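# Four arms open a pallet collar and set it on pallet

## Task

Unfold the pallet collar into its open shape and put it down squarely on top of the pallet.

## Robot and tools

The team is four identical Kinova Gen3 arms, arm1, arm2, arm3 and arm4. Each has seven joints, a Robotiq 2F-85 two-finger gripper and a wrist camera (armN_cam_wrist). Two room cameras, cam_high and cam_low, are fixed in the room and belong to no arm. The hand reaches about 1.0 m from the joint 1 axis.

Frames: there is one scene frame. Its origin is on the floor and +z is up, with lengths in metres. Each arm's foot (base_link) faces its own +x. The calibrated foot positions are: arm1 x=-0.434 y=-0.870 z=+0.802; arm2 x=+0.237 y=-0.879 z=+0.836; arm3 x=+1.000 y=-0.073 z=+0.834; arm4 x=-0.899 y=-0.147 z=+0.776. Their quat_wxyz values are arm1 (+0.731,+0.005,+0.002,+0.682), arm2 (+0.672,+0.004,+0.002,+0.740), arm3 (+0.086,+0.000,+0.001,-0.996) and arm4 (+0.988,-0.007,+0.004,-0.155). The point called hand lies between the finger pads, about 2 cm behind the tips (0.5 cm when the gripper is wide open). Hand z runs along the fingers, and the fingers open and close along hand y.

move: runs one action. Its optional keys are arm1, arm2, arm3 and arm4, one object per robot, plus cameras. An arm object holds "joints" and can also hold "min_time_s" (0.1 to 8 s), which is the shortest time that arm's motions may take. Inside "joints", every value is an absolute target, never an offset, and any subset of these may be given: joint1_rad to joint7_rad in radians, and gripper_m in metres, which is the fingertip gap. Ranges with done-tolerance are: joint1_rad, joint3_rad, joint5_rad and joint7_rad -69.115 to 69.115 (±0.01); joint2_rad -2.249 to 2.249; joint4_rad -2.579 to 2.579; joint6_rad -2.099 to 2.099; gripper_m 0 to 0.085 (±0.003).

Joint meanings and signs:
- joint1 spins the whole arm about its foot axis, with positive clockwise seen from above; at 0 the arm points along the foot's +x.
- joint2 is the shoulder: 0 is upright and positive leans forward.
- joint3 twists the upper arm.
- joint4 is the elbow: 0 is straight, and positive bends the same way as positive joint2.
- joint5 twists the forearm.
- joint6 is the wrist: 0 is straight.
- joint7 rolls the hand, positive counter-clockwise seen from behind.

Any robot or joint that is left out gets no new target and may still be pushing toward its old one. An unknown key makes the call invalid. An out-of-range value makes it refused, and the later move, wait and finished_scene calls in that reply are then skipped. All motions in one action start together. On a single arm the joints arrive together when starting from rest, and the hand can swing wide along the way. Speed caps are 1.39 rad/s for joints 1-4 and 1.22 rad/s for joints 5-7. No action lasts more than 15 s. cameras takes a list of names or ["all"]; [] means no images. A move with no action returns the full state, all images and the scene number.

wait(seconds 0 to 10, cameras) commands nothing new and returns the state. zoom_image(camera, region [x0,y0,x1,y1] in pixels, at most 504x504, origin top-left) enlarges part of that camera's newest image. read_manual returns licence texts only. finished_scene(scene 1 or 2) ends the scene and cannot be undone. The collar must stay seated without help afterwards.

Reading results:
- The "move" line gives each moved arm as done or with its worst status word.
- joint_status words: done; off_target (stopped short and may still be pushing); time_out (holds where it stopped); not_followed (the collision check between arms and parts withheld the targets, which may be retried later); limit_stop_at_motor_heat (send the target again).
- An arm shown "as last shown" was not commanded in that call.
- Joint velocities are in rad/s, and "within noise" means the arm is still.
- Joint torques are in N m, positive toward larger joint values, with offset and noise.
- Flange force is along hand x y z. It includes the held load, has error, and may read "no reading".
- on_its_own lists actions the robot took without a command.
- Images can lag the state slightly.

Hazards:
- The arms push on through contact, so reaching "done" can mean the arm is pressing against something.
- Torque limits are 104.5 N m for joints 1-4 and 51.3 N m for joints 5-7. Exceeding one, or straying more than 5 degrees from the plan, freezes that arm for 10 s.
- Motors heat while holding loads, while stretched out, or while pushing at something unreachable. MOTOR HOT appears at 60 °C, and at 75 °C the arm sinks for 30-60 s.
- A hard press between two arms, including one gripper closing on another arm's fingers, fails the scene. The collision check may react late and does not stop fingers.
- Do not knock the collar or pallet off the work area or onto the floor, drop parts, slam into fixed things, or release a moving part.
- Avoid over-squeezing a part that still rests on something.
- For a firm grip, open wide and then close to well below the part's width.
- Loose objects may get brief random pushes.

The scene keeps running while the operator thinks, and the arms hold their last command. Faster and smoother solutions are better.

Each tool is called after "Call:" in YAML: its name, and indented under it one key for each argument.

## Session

Call:
move:
  cameras: ["all"]

Call:
zoom_image:
  camera: "cam_high"
  region: [350, 110, 600, 360]

Call:
zoom_image:
  camera: "cam_low"
  region: [60, 100, 560, 450]

Scene clock: 0.00 s.
Joint torques (N m): no reading
Motor temperatures (°C): arm1=[29 36 29 34 42 38 39] | arm2=[30 32 30 38 35 42 39] | arm3=[31 36 31 33 34 43 41] | arm4=[33 39 30 33 37 39 43]
Flange force (N): no reading
Joint velocities: within noise
arm1.joint_positions: joint1_rad=-0.367 joint2_rad=-0.377 joint3_rad=-0.057 joint4_rad=+1.429 joint5_rad=-0.042 joint6_rad=+1.959 joint7_rad=+1.590 gripper_m=+0.085
arm1.joint_status: not commanded
arm1.hand: x=-0.4765 y=-0.7218 z=+1.3267 quat_wxyz=(-0.030, +0.829, -0.555, -0.063) (m; scene frame)
arm2.joint_positions: joint1_rad=+0.431 joint2_rad=-0.325 joint3_rad=-0.121 joint4_rad=+1.564 joint5_rad=-0.059 joint6_rad=+2.061 joint7_rad=+1.315 gripper_m=+0.085
arm2.joint_status: not commanded
arm2.hand: x=+0.2662 y=-0.7709 z=+1.3148 quat_wxyz=(+0.064, +0.528, -0.845, +0.049) (m; scene frame)
arm3.joint_positions: joint1_rad=+0.096 joint2_rad=-0.467 joint3_rad=-0.112 joint4_rad=+1.431 joint5_rad=-0.009 joint6_rad=+1.934 joint7_rad=+1.197 gripper_m=+0.085
arm3.joint_status: not commanded
arm3.hand: x=+0.8569 y=-0.0903 z=+1.3719 quat_wxyz=(-0.012, -0.988, +0.093, +0.121) (m; scene frame)
arm4.joint_positions: joint1_rad=-0.491 joint2_rad=-0.360 joint3_rad=-0.101 joint4_rad=+1.548 joint5_rad=-0.046 joint6_rad=+1.971 joint7_rad=+1.689 gripper_m=+0.085
arm4.joint_status: not commanded
arm4.hand: x=-0.7613 y=-0.1078 z=+1.2588 quat_wxyz=(+0.016, +0.203, -0.979, +0.002) (m; scene frame)
pictures: arm1_cam_wrist, arm2_cam_wrist, arm3_cam_wrist, arm4_cam_wrist, cam_high, cam_low

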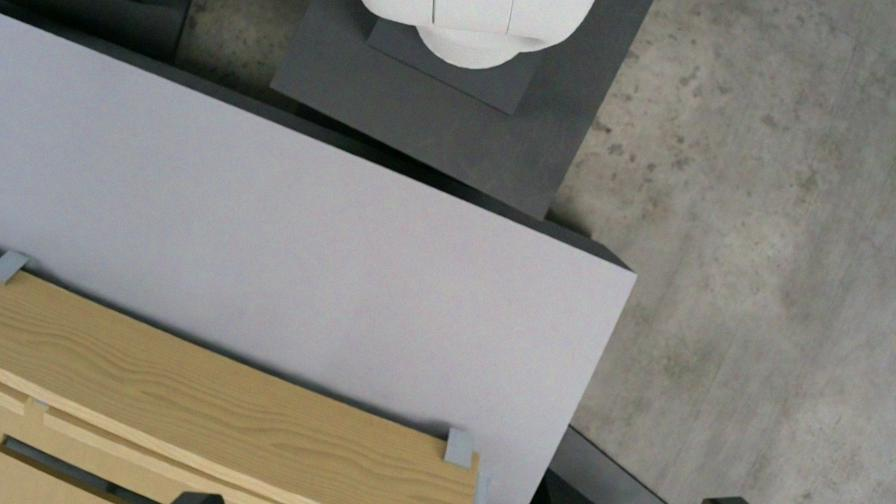

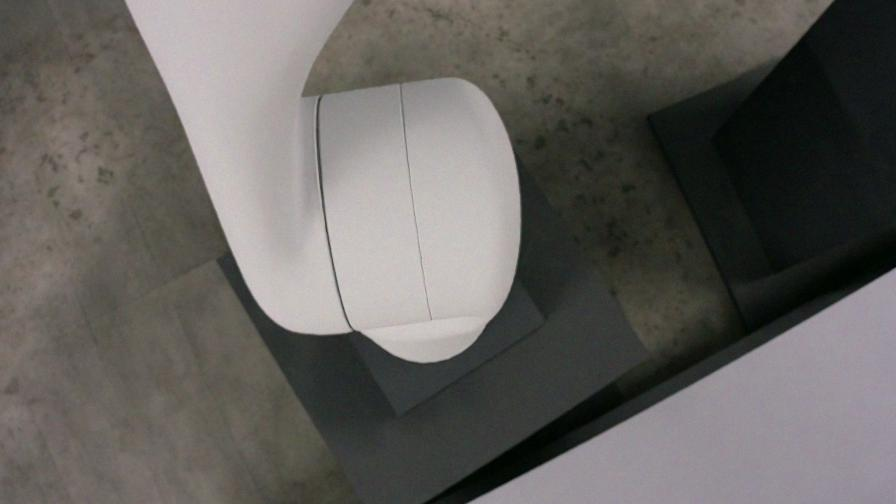

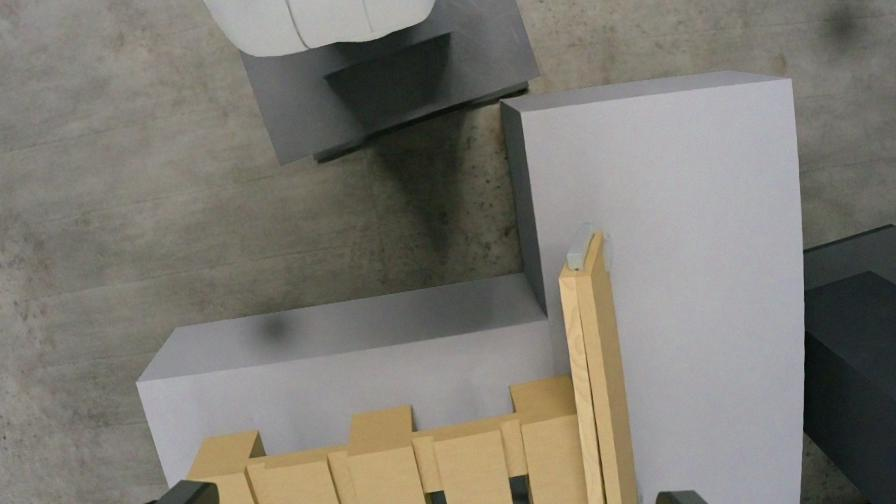

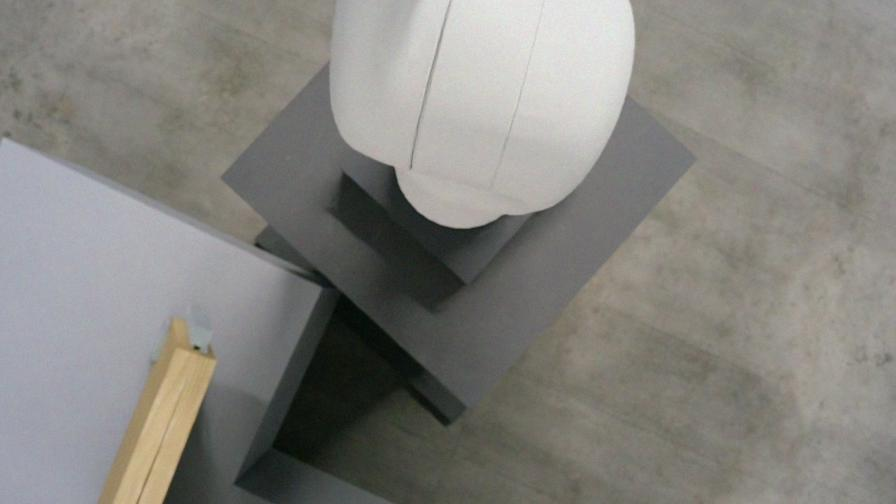

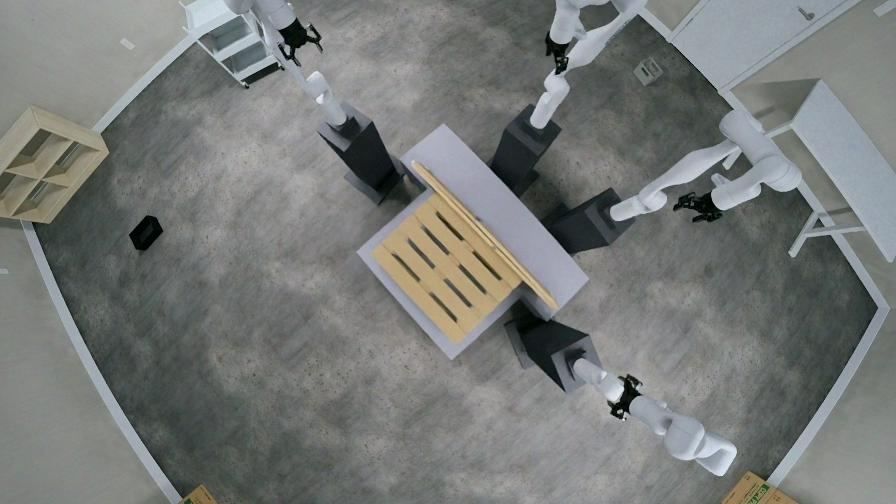

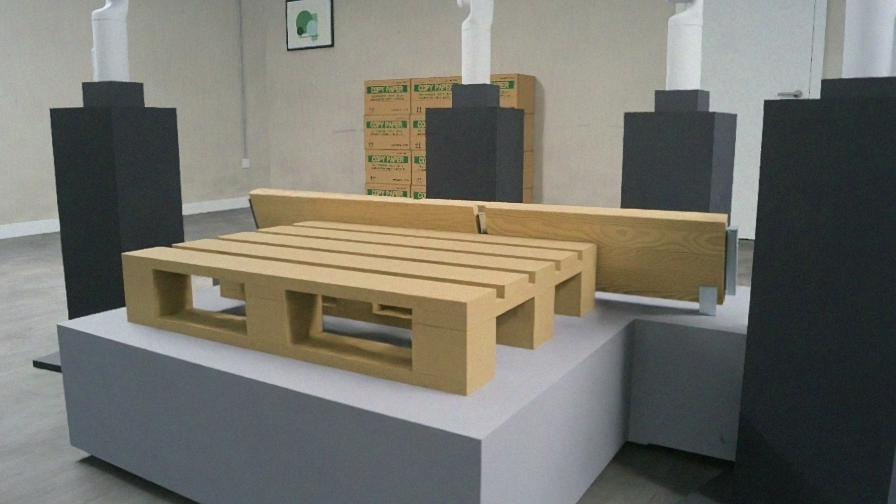

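Scaled by 2.016 from the camera's 896x504 image, which has a finer 1280x720 frame.

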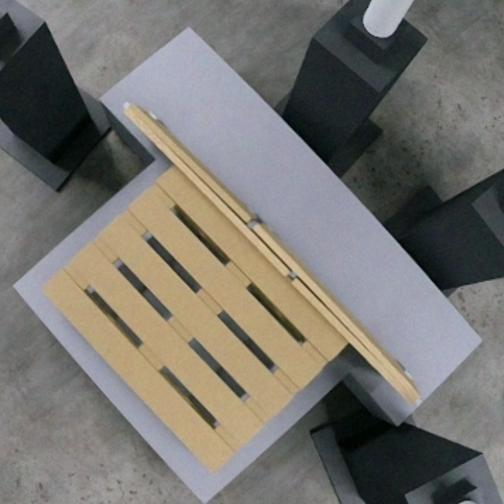

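Scaled by 1.008 from the camera's 896x504 image, which has a finer 1280x720 frame.

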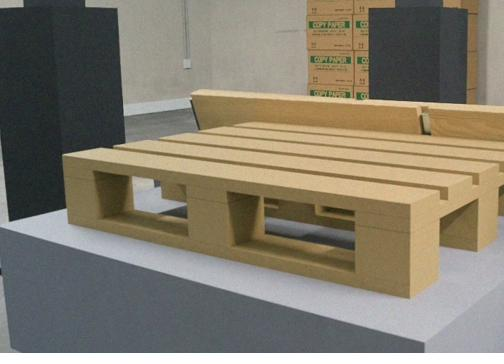

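Call:
zoom_image:
  camera: "arm3_cam_wrist"
  region: [500, 200, 700, 504]

Call:
zoom_image:
  camera: "cam_high"
  region: [400, 150, 500, 250]

Call:
zoom_image:
  camera: "cam_high"
  region: [470, 220, 570, 320]

Call:
zoom_image:
  camera: "cam_low"
  region: [240, 170, 744, 330]

Scaled by 1.658 from the camera's 896x504 image, which has a finer 1280x720 frame.

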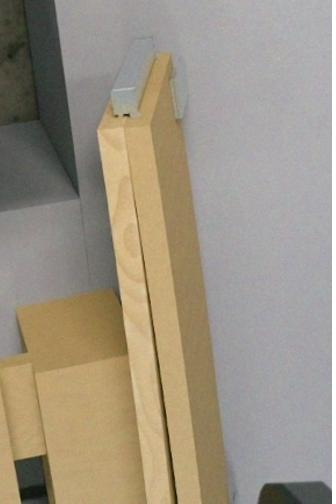

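Scaled by 5.040 from the camera's 896x504 image, which has a finer 1280x720 frame.

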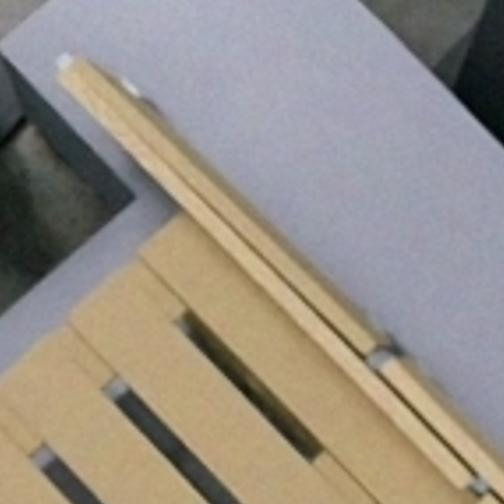

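Scaled by 5.040 from the camera's 896x504 image, which has a finer 1280x720 frame.

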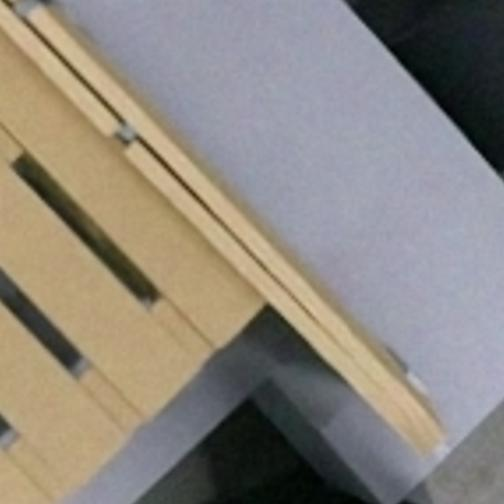

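Scaled by 1.000.

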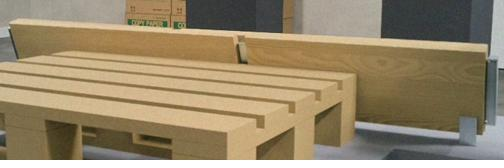

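Call:
move:
  arm1: {"joints":{"joint1_rad":0.1250,"joint2_rad":1.1448,"joint3_rad":0,"joint4_rad":1.3419,"joint5_rad":0,"joint6_rad":0.6549,"joint7_rad":0.1724},"min_time_s":4}
  arm2: {"joints":{"joint1_rad":-0.3366,"joint2_rad":1.2764,"joint3_rad":0,"joint4_rad":1.1223,"joint5_rad":0,"joint6_rad":0.7429,"joint7_rad":2.6944},"min_time_s":4}
  arm3: {"joints":{"joint1_rad":-0.2884,"joint2_rad":1.1898,"joint3_rad":0,"joint4_rad":1.3770,"joint5_rad":0,"joint6_rad":0.5748,"joint7_rad":1.107},"min_time_s":4}
  arm4: {"joints":{"joint1_rad":0.0557,"joint2_rad":0.8900,"joint3_rad":0,"joint4_rad":2.2385,"joint5_rad":0,"joint6_rad":0.0131,"joint7_rad":1.9248},"min_time_s":4}
  cameras: ["arm1_cam_wrist","arm2_cam_wrist","arm3_cam_wrist","arm4_cam_wrist","cam_low"]

Scene clock: 262.47 s.
Joint torques (N m): arm1=[-0.03 -25.92 0.42 -5.89 0.1 -0.09 -0.26] | arm2=[-0.51 -25.85 0.5 -8.12 -0.04 -0.13 -0.19] | arm3=[0.96 -24.95 -0.57 -4.14 0.03 0.45 0.47] | arm4=[0.63 -16.25 1.01 0.49 -0.08 0.11 -0.18]
Motor temperatures (°C): arm1=[29 35 29 35 42 38 39] | arm2=[30 32 30 38 35 42 39] | arm3=[30 35 31 33 33 43 41] | arm4=[33 38 30 33 37 38 43]
Flange force (N): arm1=[-0.4 1.6 3.8] | arm2=[4.5 8.0 -0.8] | arm3=[-1.9 3.9 3.5] | arm4=[-1.7 0.1 1.8]
move: arm1 done; arm2 done; arm3 done; arm4 done
Joint velocities: within noise
arm1.joint_positions: joint1_rad=+0.125 joint2_rad=+1.145 joint3_rad=+0.000 joint4_rad=+1.342 joint5_rad=+0.000 joint6_rad=+0.655 joint7_rad=+0.172 gripper_m=+0.085
arm1.joint_status: all done
arm1.hand: x=-0.3002 y=-0.3100 z=+0.7021 quat_wxyz=(+0.005, -0.011, -1.000, -0.003) (m; scene frame)
arm2.joint_positions: joint1_rad=-0.337 joint2_rad=+1.276 joint3_rad=+0.000 joint4_rad=+1.122 joint5_rad=+0.000 joint6_rad=+0.743 joint7_rad=+2.694 gripper_m=+0.085
arm2.joint_status: all done
arm2.hand: x=-0.0002 y=-0.3099 z=+0.7039 quat_wxyz=(-0.001, +1.000, -0.007, -0.004) (m; scene frame)
arm3.joint_positions: joint1_rad=-0.288 joint2_rad=+1.190 joint3_rad=+0.000 joint4_rad=+1.377 joint5_rad=+0.000 joint6_rad=+0.575 joint7_rad=+1.107 gripper_m=+0.085
arm3.joint_status: all done
arm3.hand: x=+0.4859 y=-0.3001 z=+0.6997 quat_wxyz=(+0.001, -1.000, +0.002, +0.000) (m; scene frame)
arm4.joint_positions: joint1_rad=+0.056 joint2_rad=+0.890 joint3_rad=+0.000 joint4_rad=+2.239 joint5_rad=+0.000 joint6_rad=+0.013 joint7_rad=+1.925 gripper_m=+0.085
arm4.joint_status: all done
arm4.hand: x=-0.5999 y=-0.2896 z=+0.6986 quat_wxyz=(+0.005, -0.007, -1.000, +0.006) (m; scene frame)
pictures: arm1_cam_wrist, arm2_cam_wrist, arm3_cam_wrist, arm4_cam_wrist, cam_low

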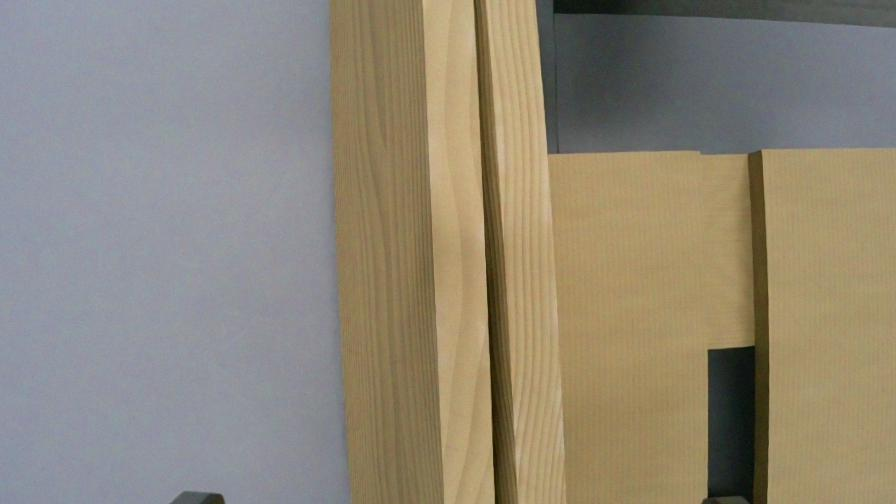

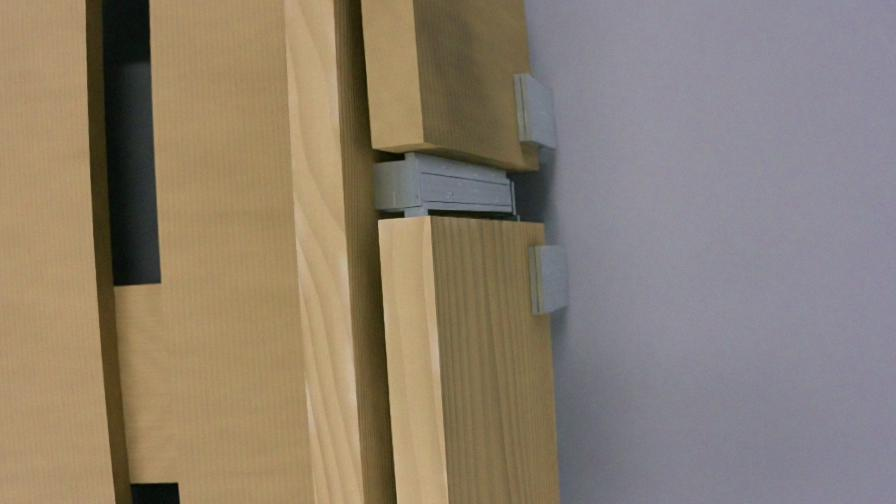

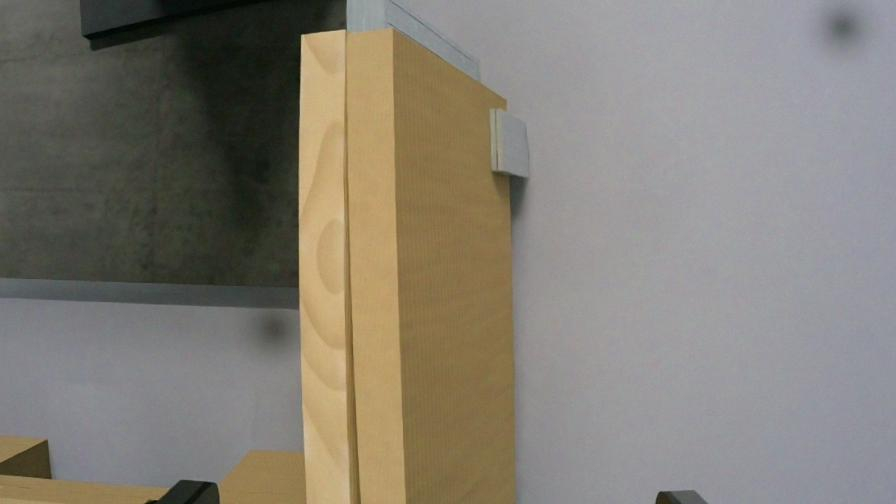

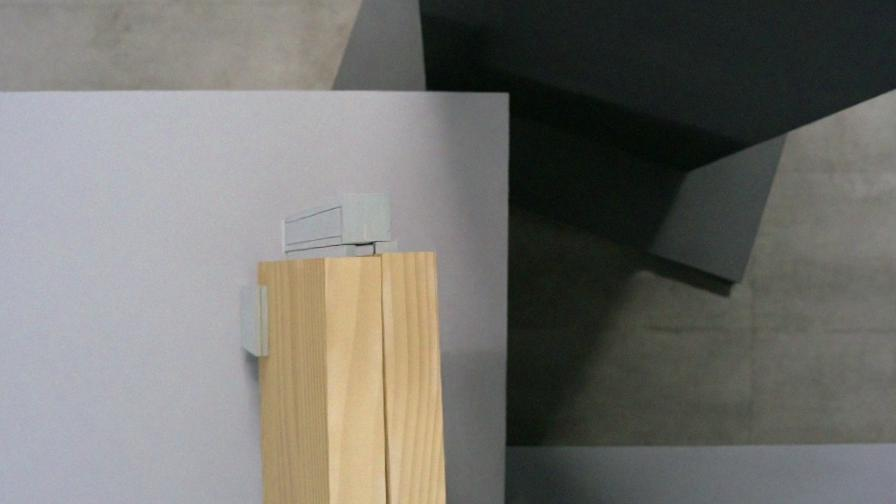

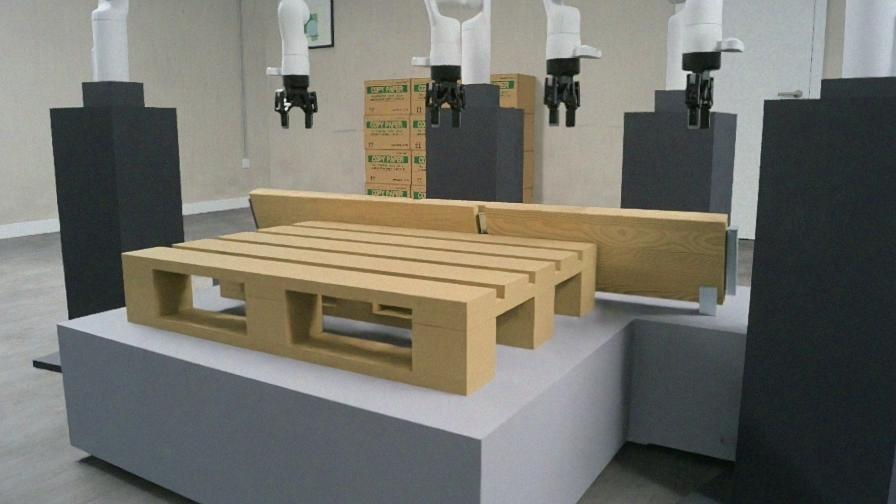

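Call:
zoom_image:
  camera: "cam_low"
  region: [430, 270, 520, 410]

Call:
zoom_image:
  camera: "cam_low"
  region: [100, 220, 200, 280]

Call:
zoom_image:
  camera: "cam_low"
  region: [550, 215, 650, 275]

Scaled by 3.600 from the camera's 896x504 image, which has a finer 1280x720 frame.

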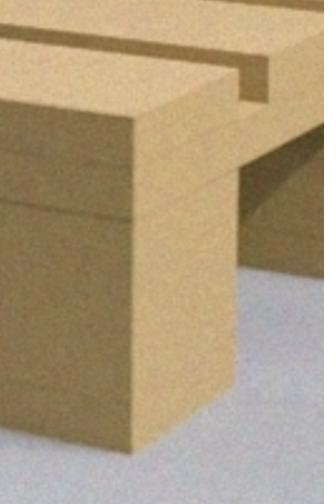

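Scaled by 5.040 from the camera's 896x504 image, which has a finer 1280x720 frame.

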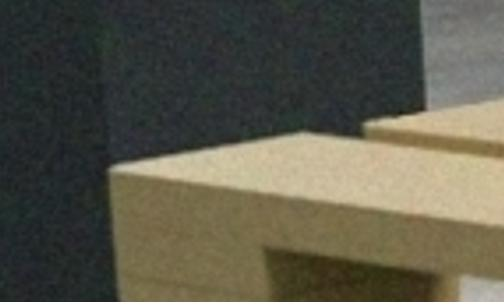

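Scaled by 5.040 from the camera's 896x504 image, which has a finer 1280x720 frame.

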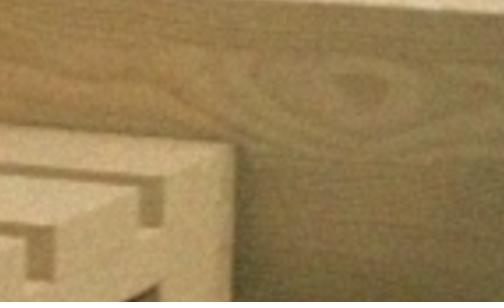

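Call:
move:
  arm1: {"joints":{"joint1_rad":-0.0826,"joint2_rad":1.3422,"joint4_rad":1.2864,"joint6_rad":0.5130,"joint7_rad":0.0023},"min_time_s":3}
  arm2: {"joints":{"joint1_rad":0.0315,"joint2_rad":1.4593,"joint4_rad":1.0762,"joint6_rad":0.6061,"joint7_rad":3.1004},"min_time_s":3}
  cameras: ["arm1_cam_wrist","arm2_cam_wrist","cam_low"]

Scene clock: 648.13 s.
Joint torques (N m): arm1=[0.07 -26.1 0.43 -4.83 0.13 -0.1 -0.24] | arm2=[-0.49 -25.66 0.48 -7.11 -0.02 -0.13 -0.19] | arm3=[0.95 -24.99 -0.58 -4.17 0.01 0.44 0.45] | arm4=[0.56 -16.24 1.03 0.47 -0.08 0.12 -0.15]
Motor temperatures (°C): arm1=[29 37 29 34 42 38 39] | arm2=[30 35 30 38 35 41 39] | arm3=[30 36 31 33 33 43 41] | arm4=[33 39 30 32 37 38 43]
Flange force (N): arm1=[0.1 1.1 3.9] | arm2=[0.9 8.9 -2.3] | arm3=[-1.9 3.9 3.5] | arm4=[-1.5 -0.1 1.8]
move: arm1 done; arm2 done
Joint velocities: within noise
arm1.joint_positions: joint1_rad=-0.083 joint2_rad=+1.342 joint3_rad=+0.000 joint4_rad=+1.286 joint5_rad=+0.000 joint6_rad=+0.513 joint7_rad=+0.002 gripper_m=+0.085
arm1.joint_status: all done
arm1.hand: x=-0.4192 y=-0.3042 z=+0.6002 quat_wxyz=(+0.005, +0.008, -1.000, -0.003) (m; scene frame)
arm2.joint_positions: joint1_rad=+0.031 joint2_rad=+1.459 joint3_rad=+0.000 joint4_rad=+1.076 joint5_rad=+0.000 joint6_rad=+0.606 joint7_rad=+3.100 gripper_m=+0.085
arm2.joint_status: all done
arm2.hand: x=+0.2206 y=-0.2810 z=+0.6000 quat_wxyz=(-0.001, +1.000, +0.012, -0.004) (m; scene frame)
arm3, arm4: as last shown
arm3.hand: x=+0.4860 y=-0.3001 z=+0.6997 quat_wxyz=(+0.001, -1.000, +0.002, +0.000) (m; scene frame)
arm4.hand: x=-0.5999 y=-0.2897 z=+0.6986 quat_wxyz=(+0.005, -0.007, -1.000, +0.006) (m; scene frame)
pictures: arm1_cam_wrist, arm2_cam_wrist, cam_low

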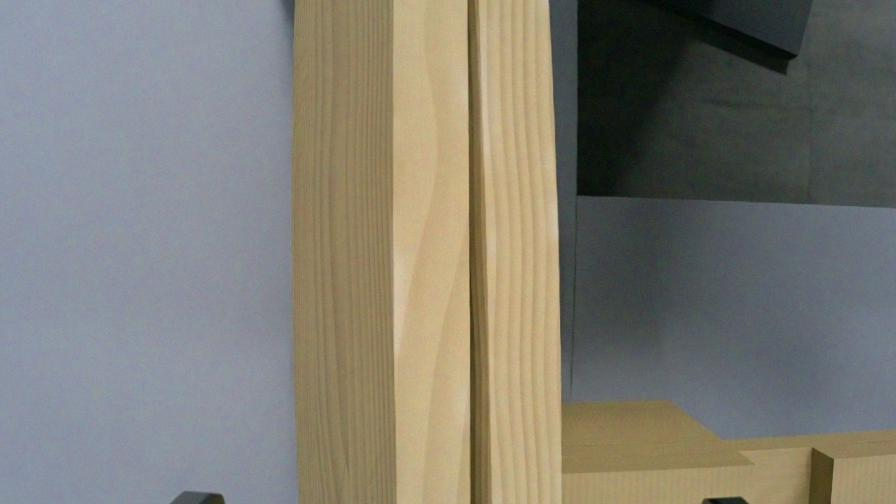

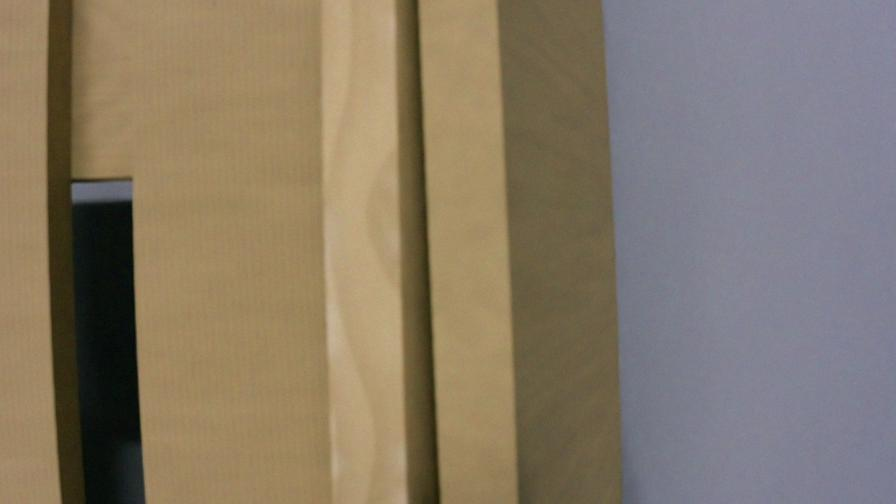

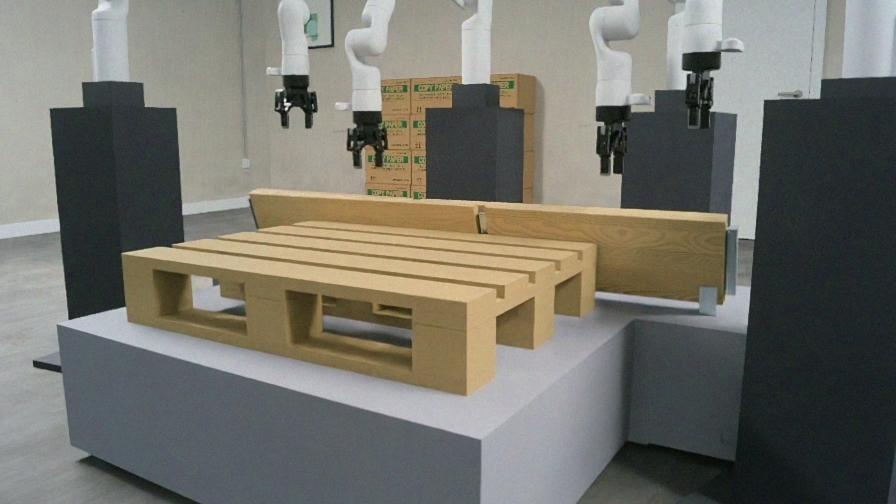

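Call:
move:
  arm1: {"joints":{"joint1_rad":-0.0826,"joint2_rad":1.5749,"joint4_rad":1.0932,"joint6_rad":0.4735,"joint7_rad":0.0023},"min_time_s":3}
  arm2: {"joints":{"joint1_rad":0.0315,"joint2_rad":1.7104,"joint4_rad":0.8192,"joint6_rad":0.6120,"joint7_rad":3.1004},"min_time_s":3}
  cameras: ["arm1_cam_wrist","arm2_cam_wrist","cam_low"]

Call:
zoom_image:
  camera: "cam_low"
  region: [320, 120, 720, 320]

Scene clock: 672.10 s.
Joint torques (N m): arm1=[0.05 -26.32 0.43 -4.52 0.09 -0.11 -0.23] | arm2=[-0.49 -25.59 0.56 -7.16 -0.01 -0.11 -0.19] | arm3=[0.99 -24.97 -0.58 -4.15 0.02 0.46 0.47] | arm4=[0.62 -16.22 0.95 0.57 -0.09 0.16 -0.13]
Motor temperatures (°C): arm1=[29 37 29 34 42 38 39] | arm2=[30 35 30 38 35 41 39] | arm3=[30 36 31 33 33 43 41] | arm4=[33 38 30 32 37 38 43]
Flange force (N): arm1=[0.1 1.0 4.0] | arm2=[0.9 10.9 -4.9] | arm3=[-1.9 4.0 3.5] | arm4=[-1.8 0.0 1.9]
move: arm1 done; arm2 done
Joint velocities: within noise
arm1.joint_positions: joint1_rad=-0.083 joint2_rad=+1.575 joint3_rad=+0.000 joint4_rad=+1.093 joint5_rad=+0.000 joint6_rad=+0.474 joint7_rad=+0.002 gripper_m=+0.085
arm1.joint_status: all done
arm1.hand: x=-0.4202 y=-0.3036 z=+0.4972 quat_wxyz=(+0.005, +0.008, -1.000, -0.003) (m; scene frame)
arm2.joint_positions: joint1_rad=+0.032 joint2_rad=+1.710 joint3_rad=+0.000 joint4_rad=+0.819 joint5_rad=+0.000 joint6_rad=+0.612 joint7_rad=+3.100 gripper_m=+0.085
arm2.joint_status: all done
arm2.hand: x=+0.2198 y=-0.2806 z=+0.4957 quat_wxyz=(-0.001, +1.000, +0.012, -0.004) (m; scene frame)
arm3, arm4: as last shown
pictures: arm1_cam_wrist, arm2_cam_wrist, cam_low

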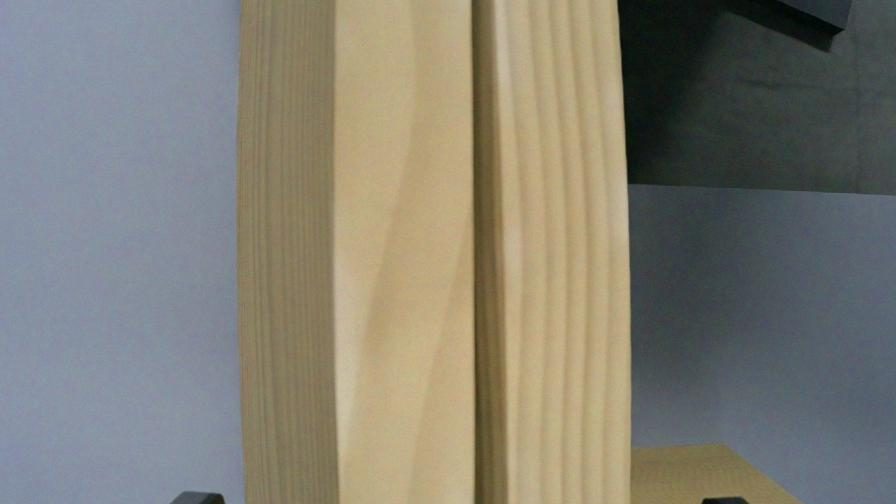

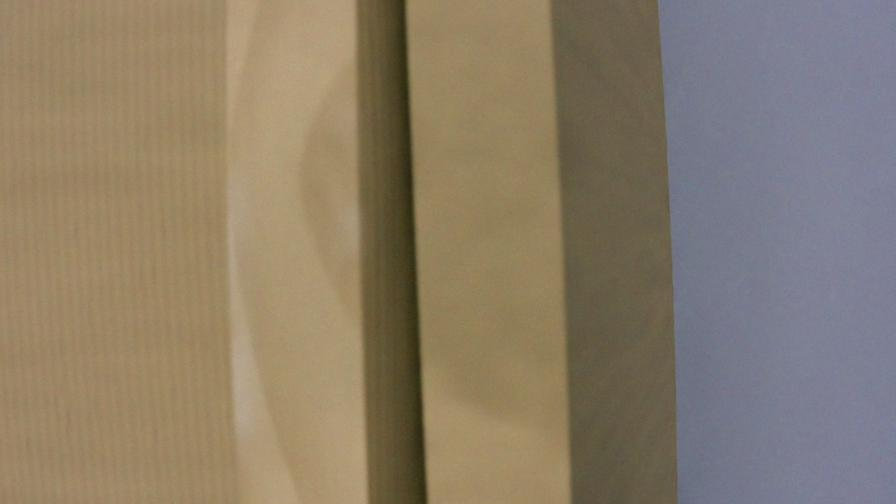

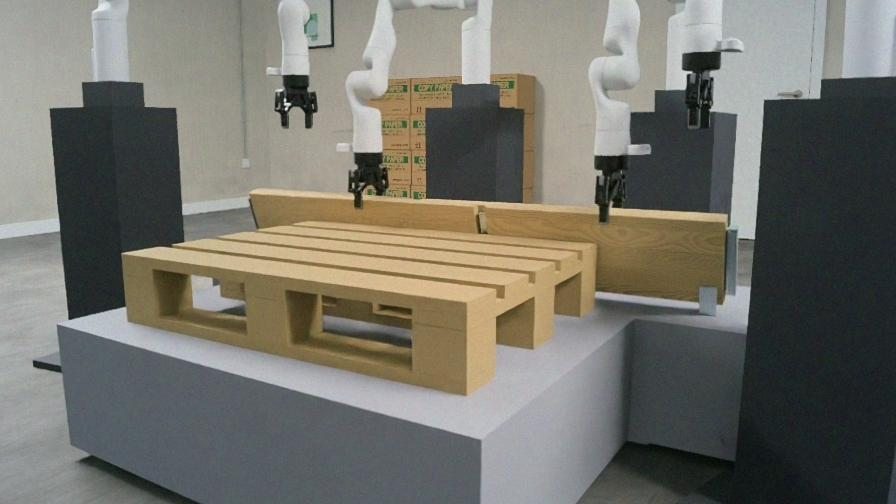

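Scaled by 1.260 from the camera's 896x504 image, which has a finer 1280x720 frame.

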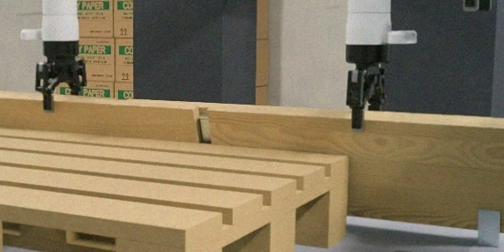

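Call:
move:
  arm1: {"joints":{"gripper_m":0.066}}
  arm2: {"joints":{"gripper_m":0.070}}
  cameras: []

Scene clock: 680.43 s.
Joint torques (N m): arm1=[0.05 -26.39 0.47 -4.48 0.13 -0.08 -0.23] | arm2=[-0.47 -25.59 0.53 -7.16 -0.01 -0.14 -0.2] | arm3=[0.99 -24.97 -0.54 -4.16 0.03 0.44 0.44] | arm4=[0.59 -16.25 1.01 0.48 -0.08 0.19 -0.12]
Motor temperatures (°C): arm1=[29 37 29 34 42 38 39] | arm2=[30 35 30 38 35 41 39] | arm3=[30 36 31 33 33 43 41] | arm4=[33 38 30 32 37 38 43]
Flange force (N): arm1=[0.1 1.2 4.2] | arm2=[0.9 10.8 -4.9] | arm3=[-1.9 3.9 3.5] | arm4=[-1.4 0.1 2.0]
move: arm1 done; arm2 done
Joint velocities: within noise
arm1.joint_positions: joint1_rad=-0.083 joint2_rad=+1.575 joint3_rad=+0.000 joint4_rad=+1.093 joint5_rad=+0.000 joint6_rad=+0.474 joint7_rad=+0.002 gripper_m=+0.066
arm1.joint_status: all done
arm1.hand: x=-0.4202 y=-0.3036 z=+0.4972 quat_wxyz=(+0.005, +0.008, -1.000, -0.003) (m; scene frame)
arm2.joint_positions: joint1_rad=+0.032 joint2_rad=+1.710 joint3_rad=+0.000 joint4_rad=+0.819 joint5_rad=+0.000 joint6_rad=+0.612 joint7_rad=+3.100 gripper_m=+0.070
arm2.joint_status: all done
arm2.hand: x=+0.2198 y=-0.2806 z=+0.4957 quat_wxyz=(-0.001, +1.000, +0.012, -0.004) (m; scene frame)
arm3, arm4: as last shown
pictures: none
No camera images: "cameras" was empty.

Call:
move:
  arm1: {"joints":{"joint1_rad":-0.0834,"joint2_rad":1.5476,"joint4_rad":1.2211,"joint6_rad":0.3729,"joint7_rad":0.0015},"min_time_s":4}
  arm2: {"joints":{"joint1_rad":0.028,"joint2_rad":1.6699,"joint4_rad":0.9736,"joint6_rad":0.4982,"joint7_rad":3.0969},"min_time_s":4}
  cameras: ["arm1_cam_wrist","arm2_cam_wrist","cam_low"]

Scene clock: 697.67 s.
Joint torques (N m): arm1=[-0.05 -26.33 0.45 -5.28 0.11 -1.14 -0.22] | arm2=[-0.47 -24.9 0.53 -6.26 -0.04 -0.12 -0.17] | arm3=[0.93 -24.99 -0.56 -4.16 0.04 0.45 0.46] | arm4=[0.67 -16.25 1.04 0.49 -0.06 0.14 -0.18]
Motor temperatures (°C): arm1=[29 37 29 34 42 38 39] | arm2=[30 35 30 38 35 41 39] | arm3=[30 36 31 33 33 43 41] | arm4=[33 38 30 32 37 38 43]
Flange force (N): arm1=[0.1 -2.0 2.2] | arm2=[0.9 8.9 -4.0] | arm3=[-1.9 3.9 3.6] | arm4=[-1.6 0.2 1.9]
move: arm1 done; arm2 done
Joint velocities: within noise
arm1.joint_positions: joint1_rad=-0.083 joint2_rad=+1.548 joint3_rad=+0.000 joint4_rad=+1.221 joint5_rad=+0.000 joint6_rad=+0.373 joint7_rad=+0.002 gripper_m=+0.066
arm1.joint_status: all done
arm1.hand: x=-0.4203 y=-0.3325 z=+0.4956 quat_wxyz=(+0.005, +0.008, -1.000, -0.003) (m; scene frame)
arm2.joint_positions: joint1_rad=+0.028 joint2_rad=+1.670 joint3_rad=+0.000 joint4_rad=+0.974 joint5_rad=+0.000 joint6_rad=+0.498 joint7_rad=+3.097 gripper_m=+0.070
arm2.joint_status: all done
arm2.hand: x=+0.2196 y=-0.3091 z=+0.4937 quat_wxyz=(-0.001, +1.000, +0.012, -0.004) (m; scene frame)
arm3, arm4: as last shown
pictures: arm1_cam_wrist, arm2_cam_wrist, cam_low

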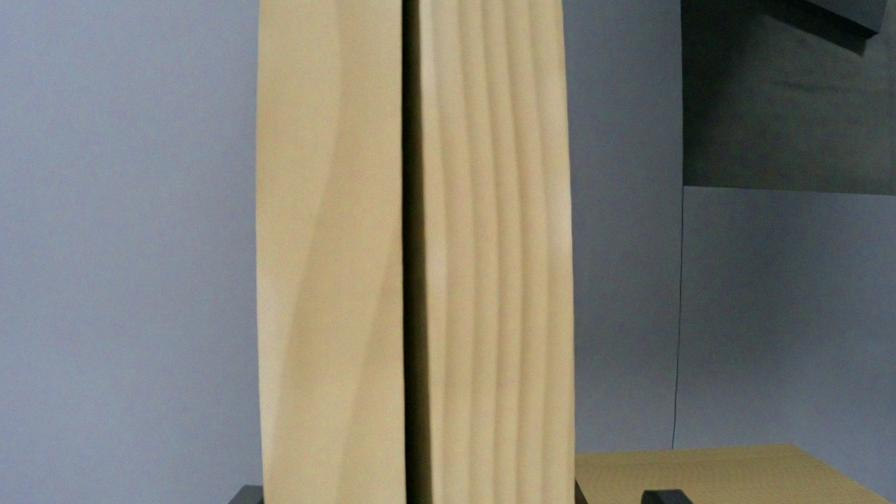

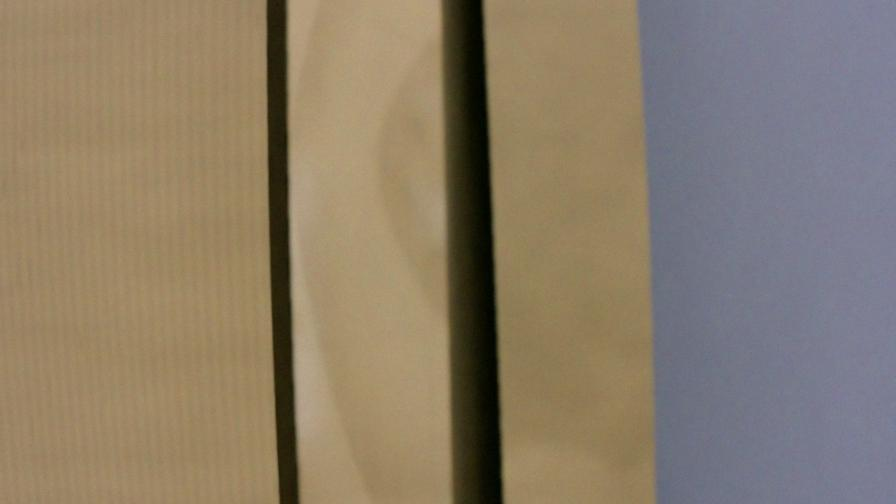

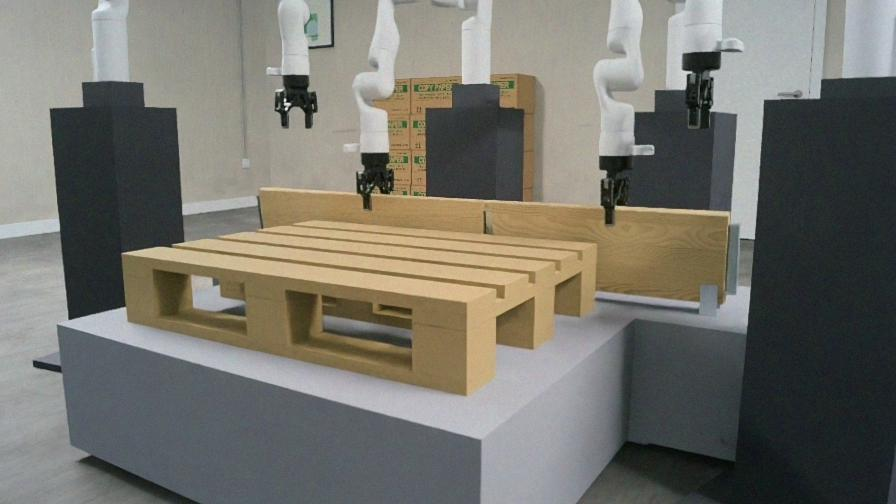

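Call:
move:
  arm1: {"joints":{"joint1_rad":-0.0842,"joint2_rad":1.5203,"joint4_rad":1.3490,"joint6_rad":0.2723,"joint7_rad":0.0007},"min_time_s":4}
  arm2: {"joints":{"joint1_rad":0.0244,"joint2_rad":1.6293,"joint4_rad":1.1279,"joint6_rad":0.3844,"joint7_rad":3.0933},"min_time_s":4}
  cameras: ["arm1_cam_wrist","arm2_cam_wrist","arm4_cam_wrist","arm3_cam_wrist","cam_low"]

Scene clock: 717.67 s.
Joint torques (N m): arm1=[0.1 -24.59 0.49 -2.78 0.12 -0.09 -0.22] | arm2=[-0.49 -24.07 0.5 -5.38 -0.06 -0.11 -0.18] | arm3=[0.99 -24.96 -0.57 -4.17 0.05 0.45 0.45] | arm4=[0.51 -16.27 1.06 0.49 -0.12 0.14 -0.17]
Motor temperatures (°C): arm1=[29 38 29 34 42 38 39] | arm2=[30 35 30 38 35 41 39] | arm3=[30 36 31 33 33 43 41] | arm4=[33 38 30 32 37 38 43]
Flange force (N): arm1=[0.3 0.3 4.1] | arm2=[1.0 8.0 -3.6] | arm3=[-1.8 3.9 3.5] | arm4=[-1.5 -0.3 1.9]
move: arm1 done; arm2 done
Joint velocities: within noise
arm1.joint_positions: joint1_rad=-0.084 joint2_rad=+1.520 joint3_rad=+0.000 joint4_rad=+1.349 joint5_rad=+0.000 joint6_rad=+0.272 joint7_rad=+0.001 gripper_m=+0.066
arm1.joint_status: all done
arm1.hand: x=-0.4202 y=-0.3629 z=+0.4968 quat_wxyz=(+0.005, +0.008, -1.000, -0.003) (m; scene frame)
arm2.joint_positions: joint1_rad=+0.024 joint2_rad=+1.629 joint3_rad=+0.000 joint4_rad=+1.128 joint5_rad=+0.000 joint6_rad=+0.384 joint7_rad=+3.093 gripper_m=+0.070
arm2.joint_status: all done
arm2.hand: x=+0.2198 y=-0.3400 z=+0.4954 quat_wxyz=(-0.001, +1.000, +0.012, -0.004) (m; scene frame)
arm3, arm4: as last shown
pictures: arm1_cam_wrist, arm2_cam_wrist, arm3_cam_wrist, arm4_cam_wrist, cam_low

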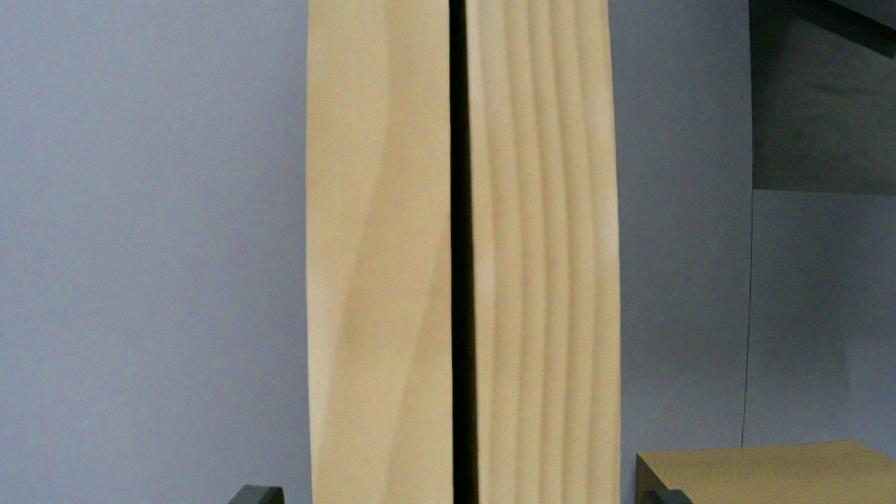

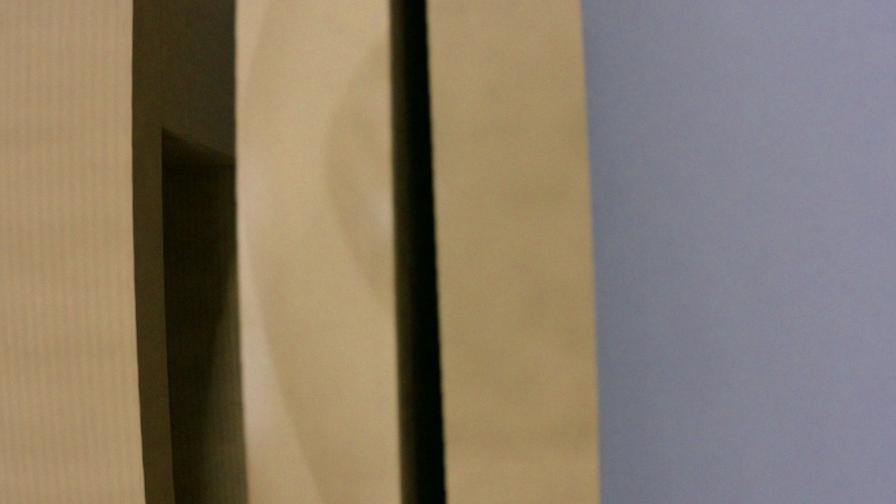

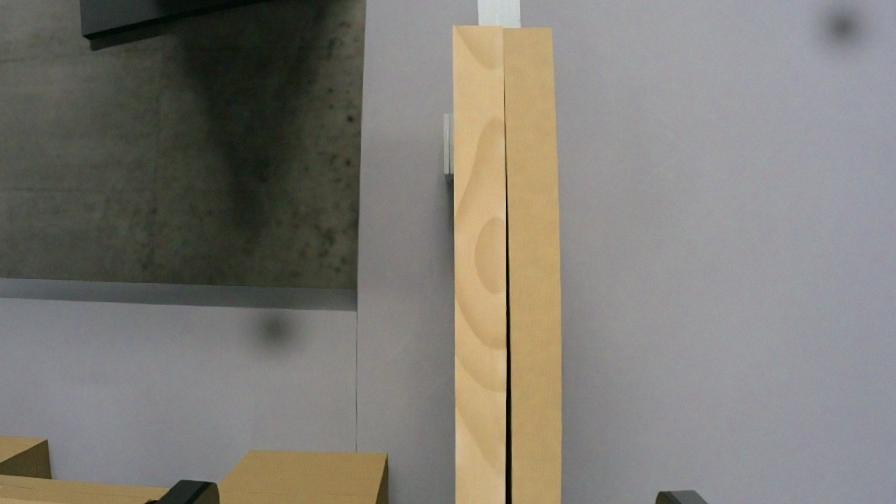

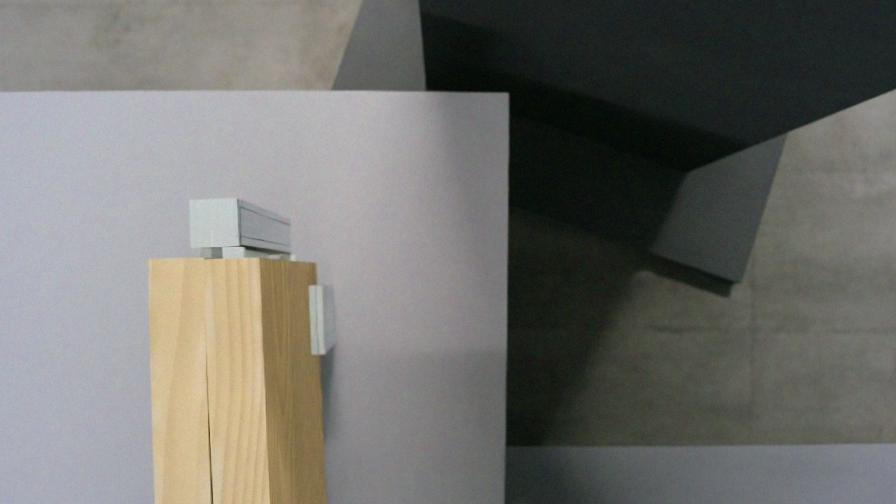

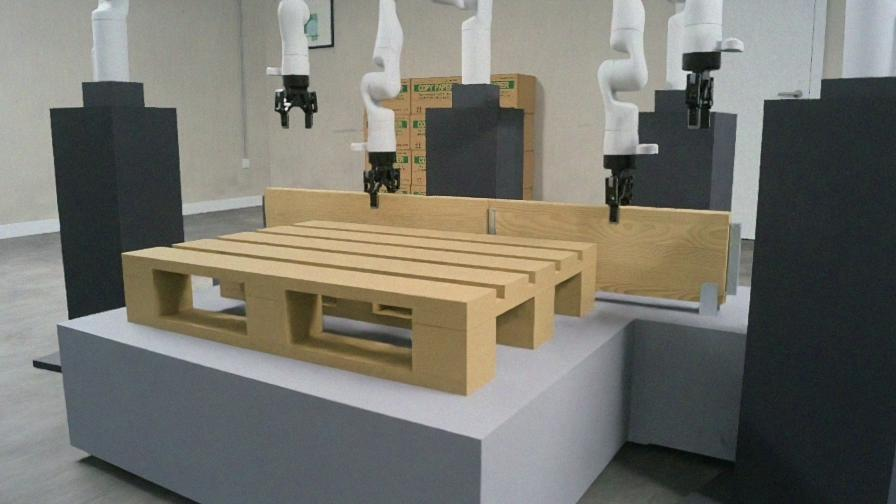

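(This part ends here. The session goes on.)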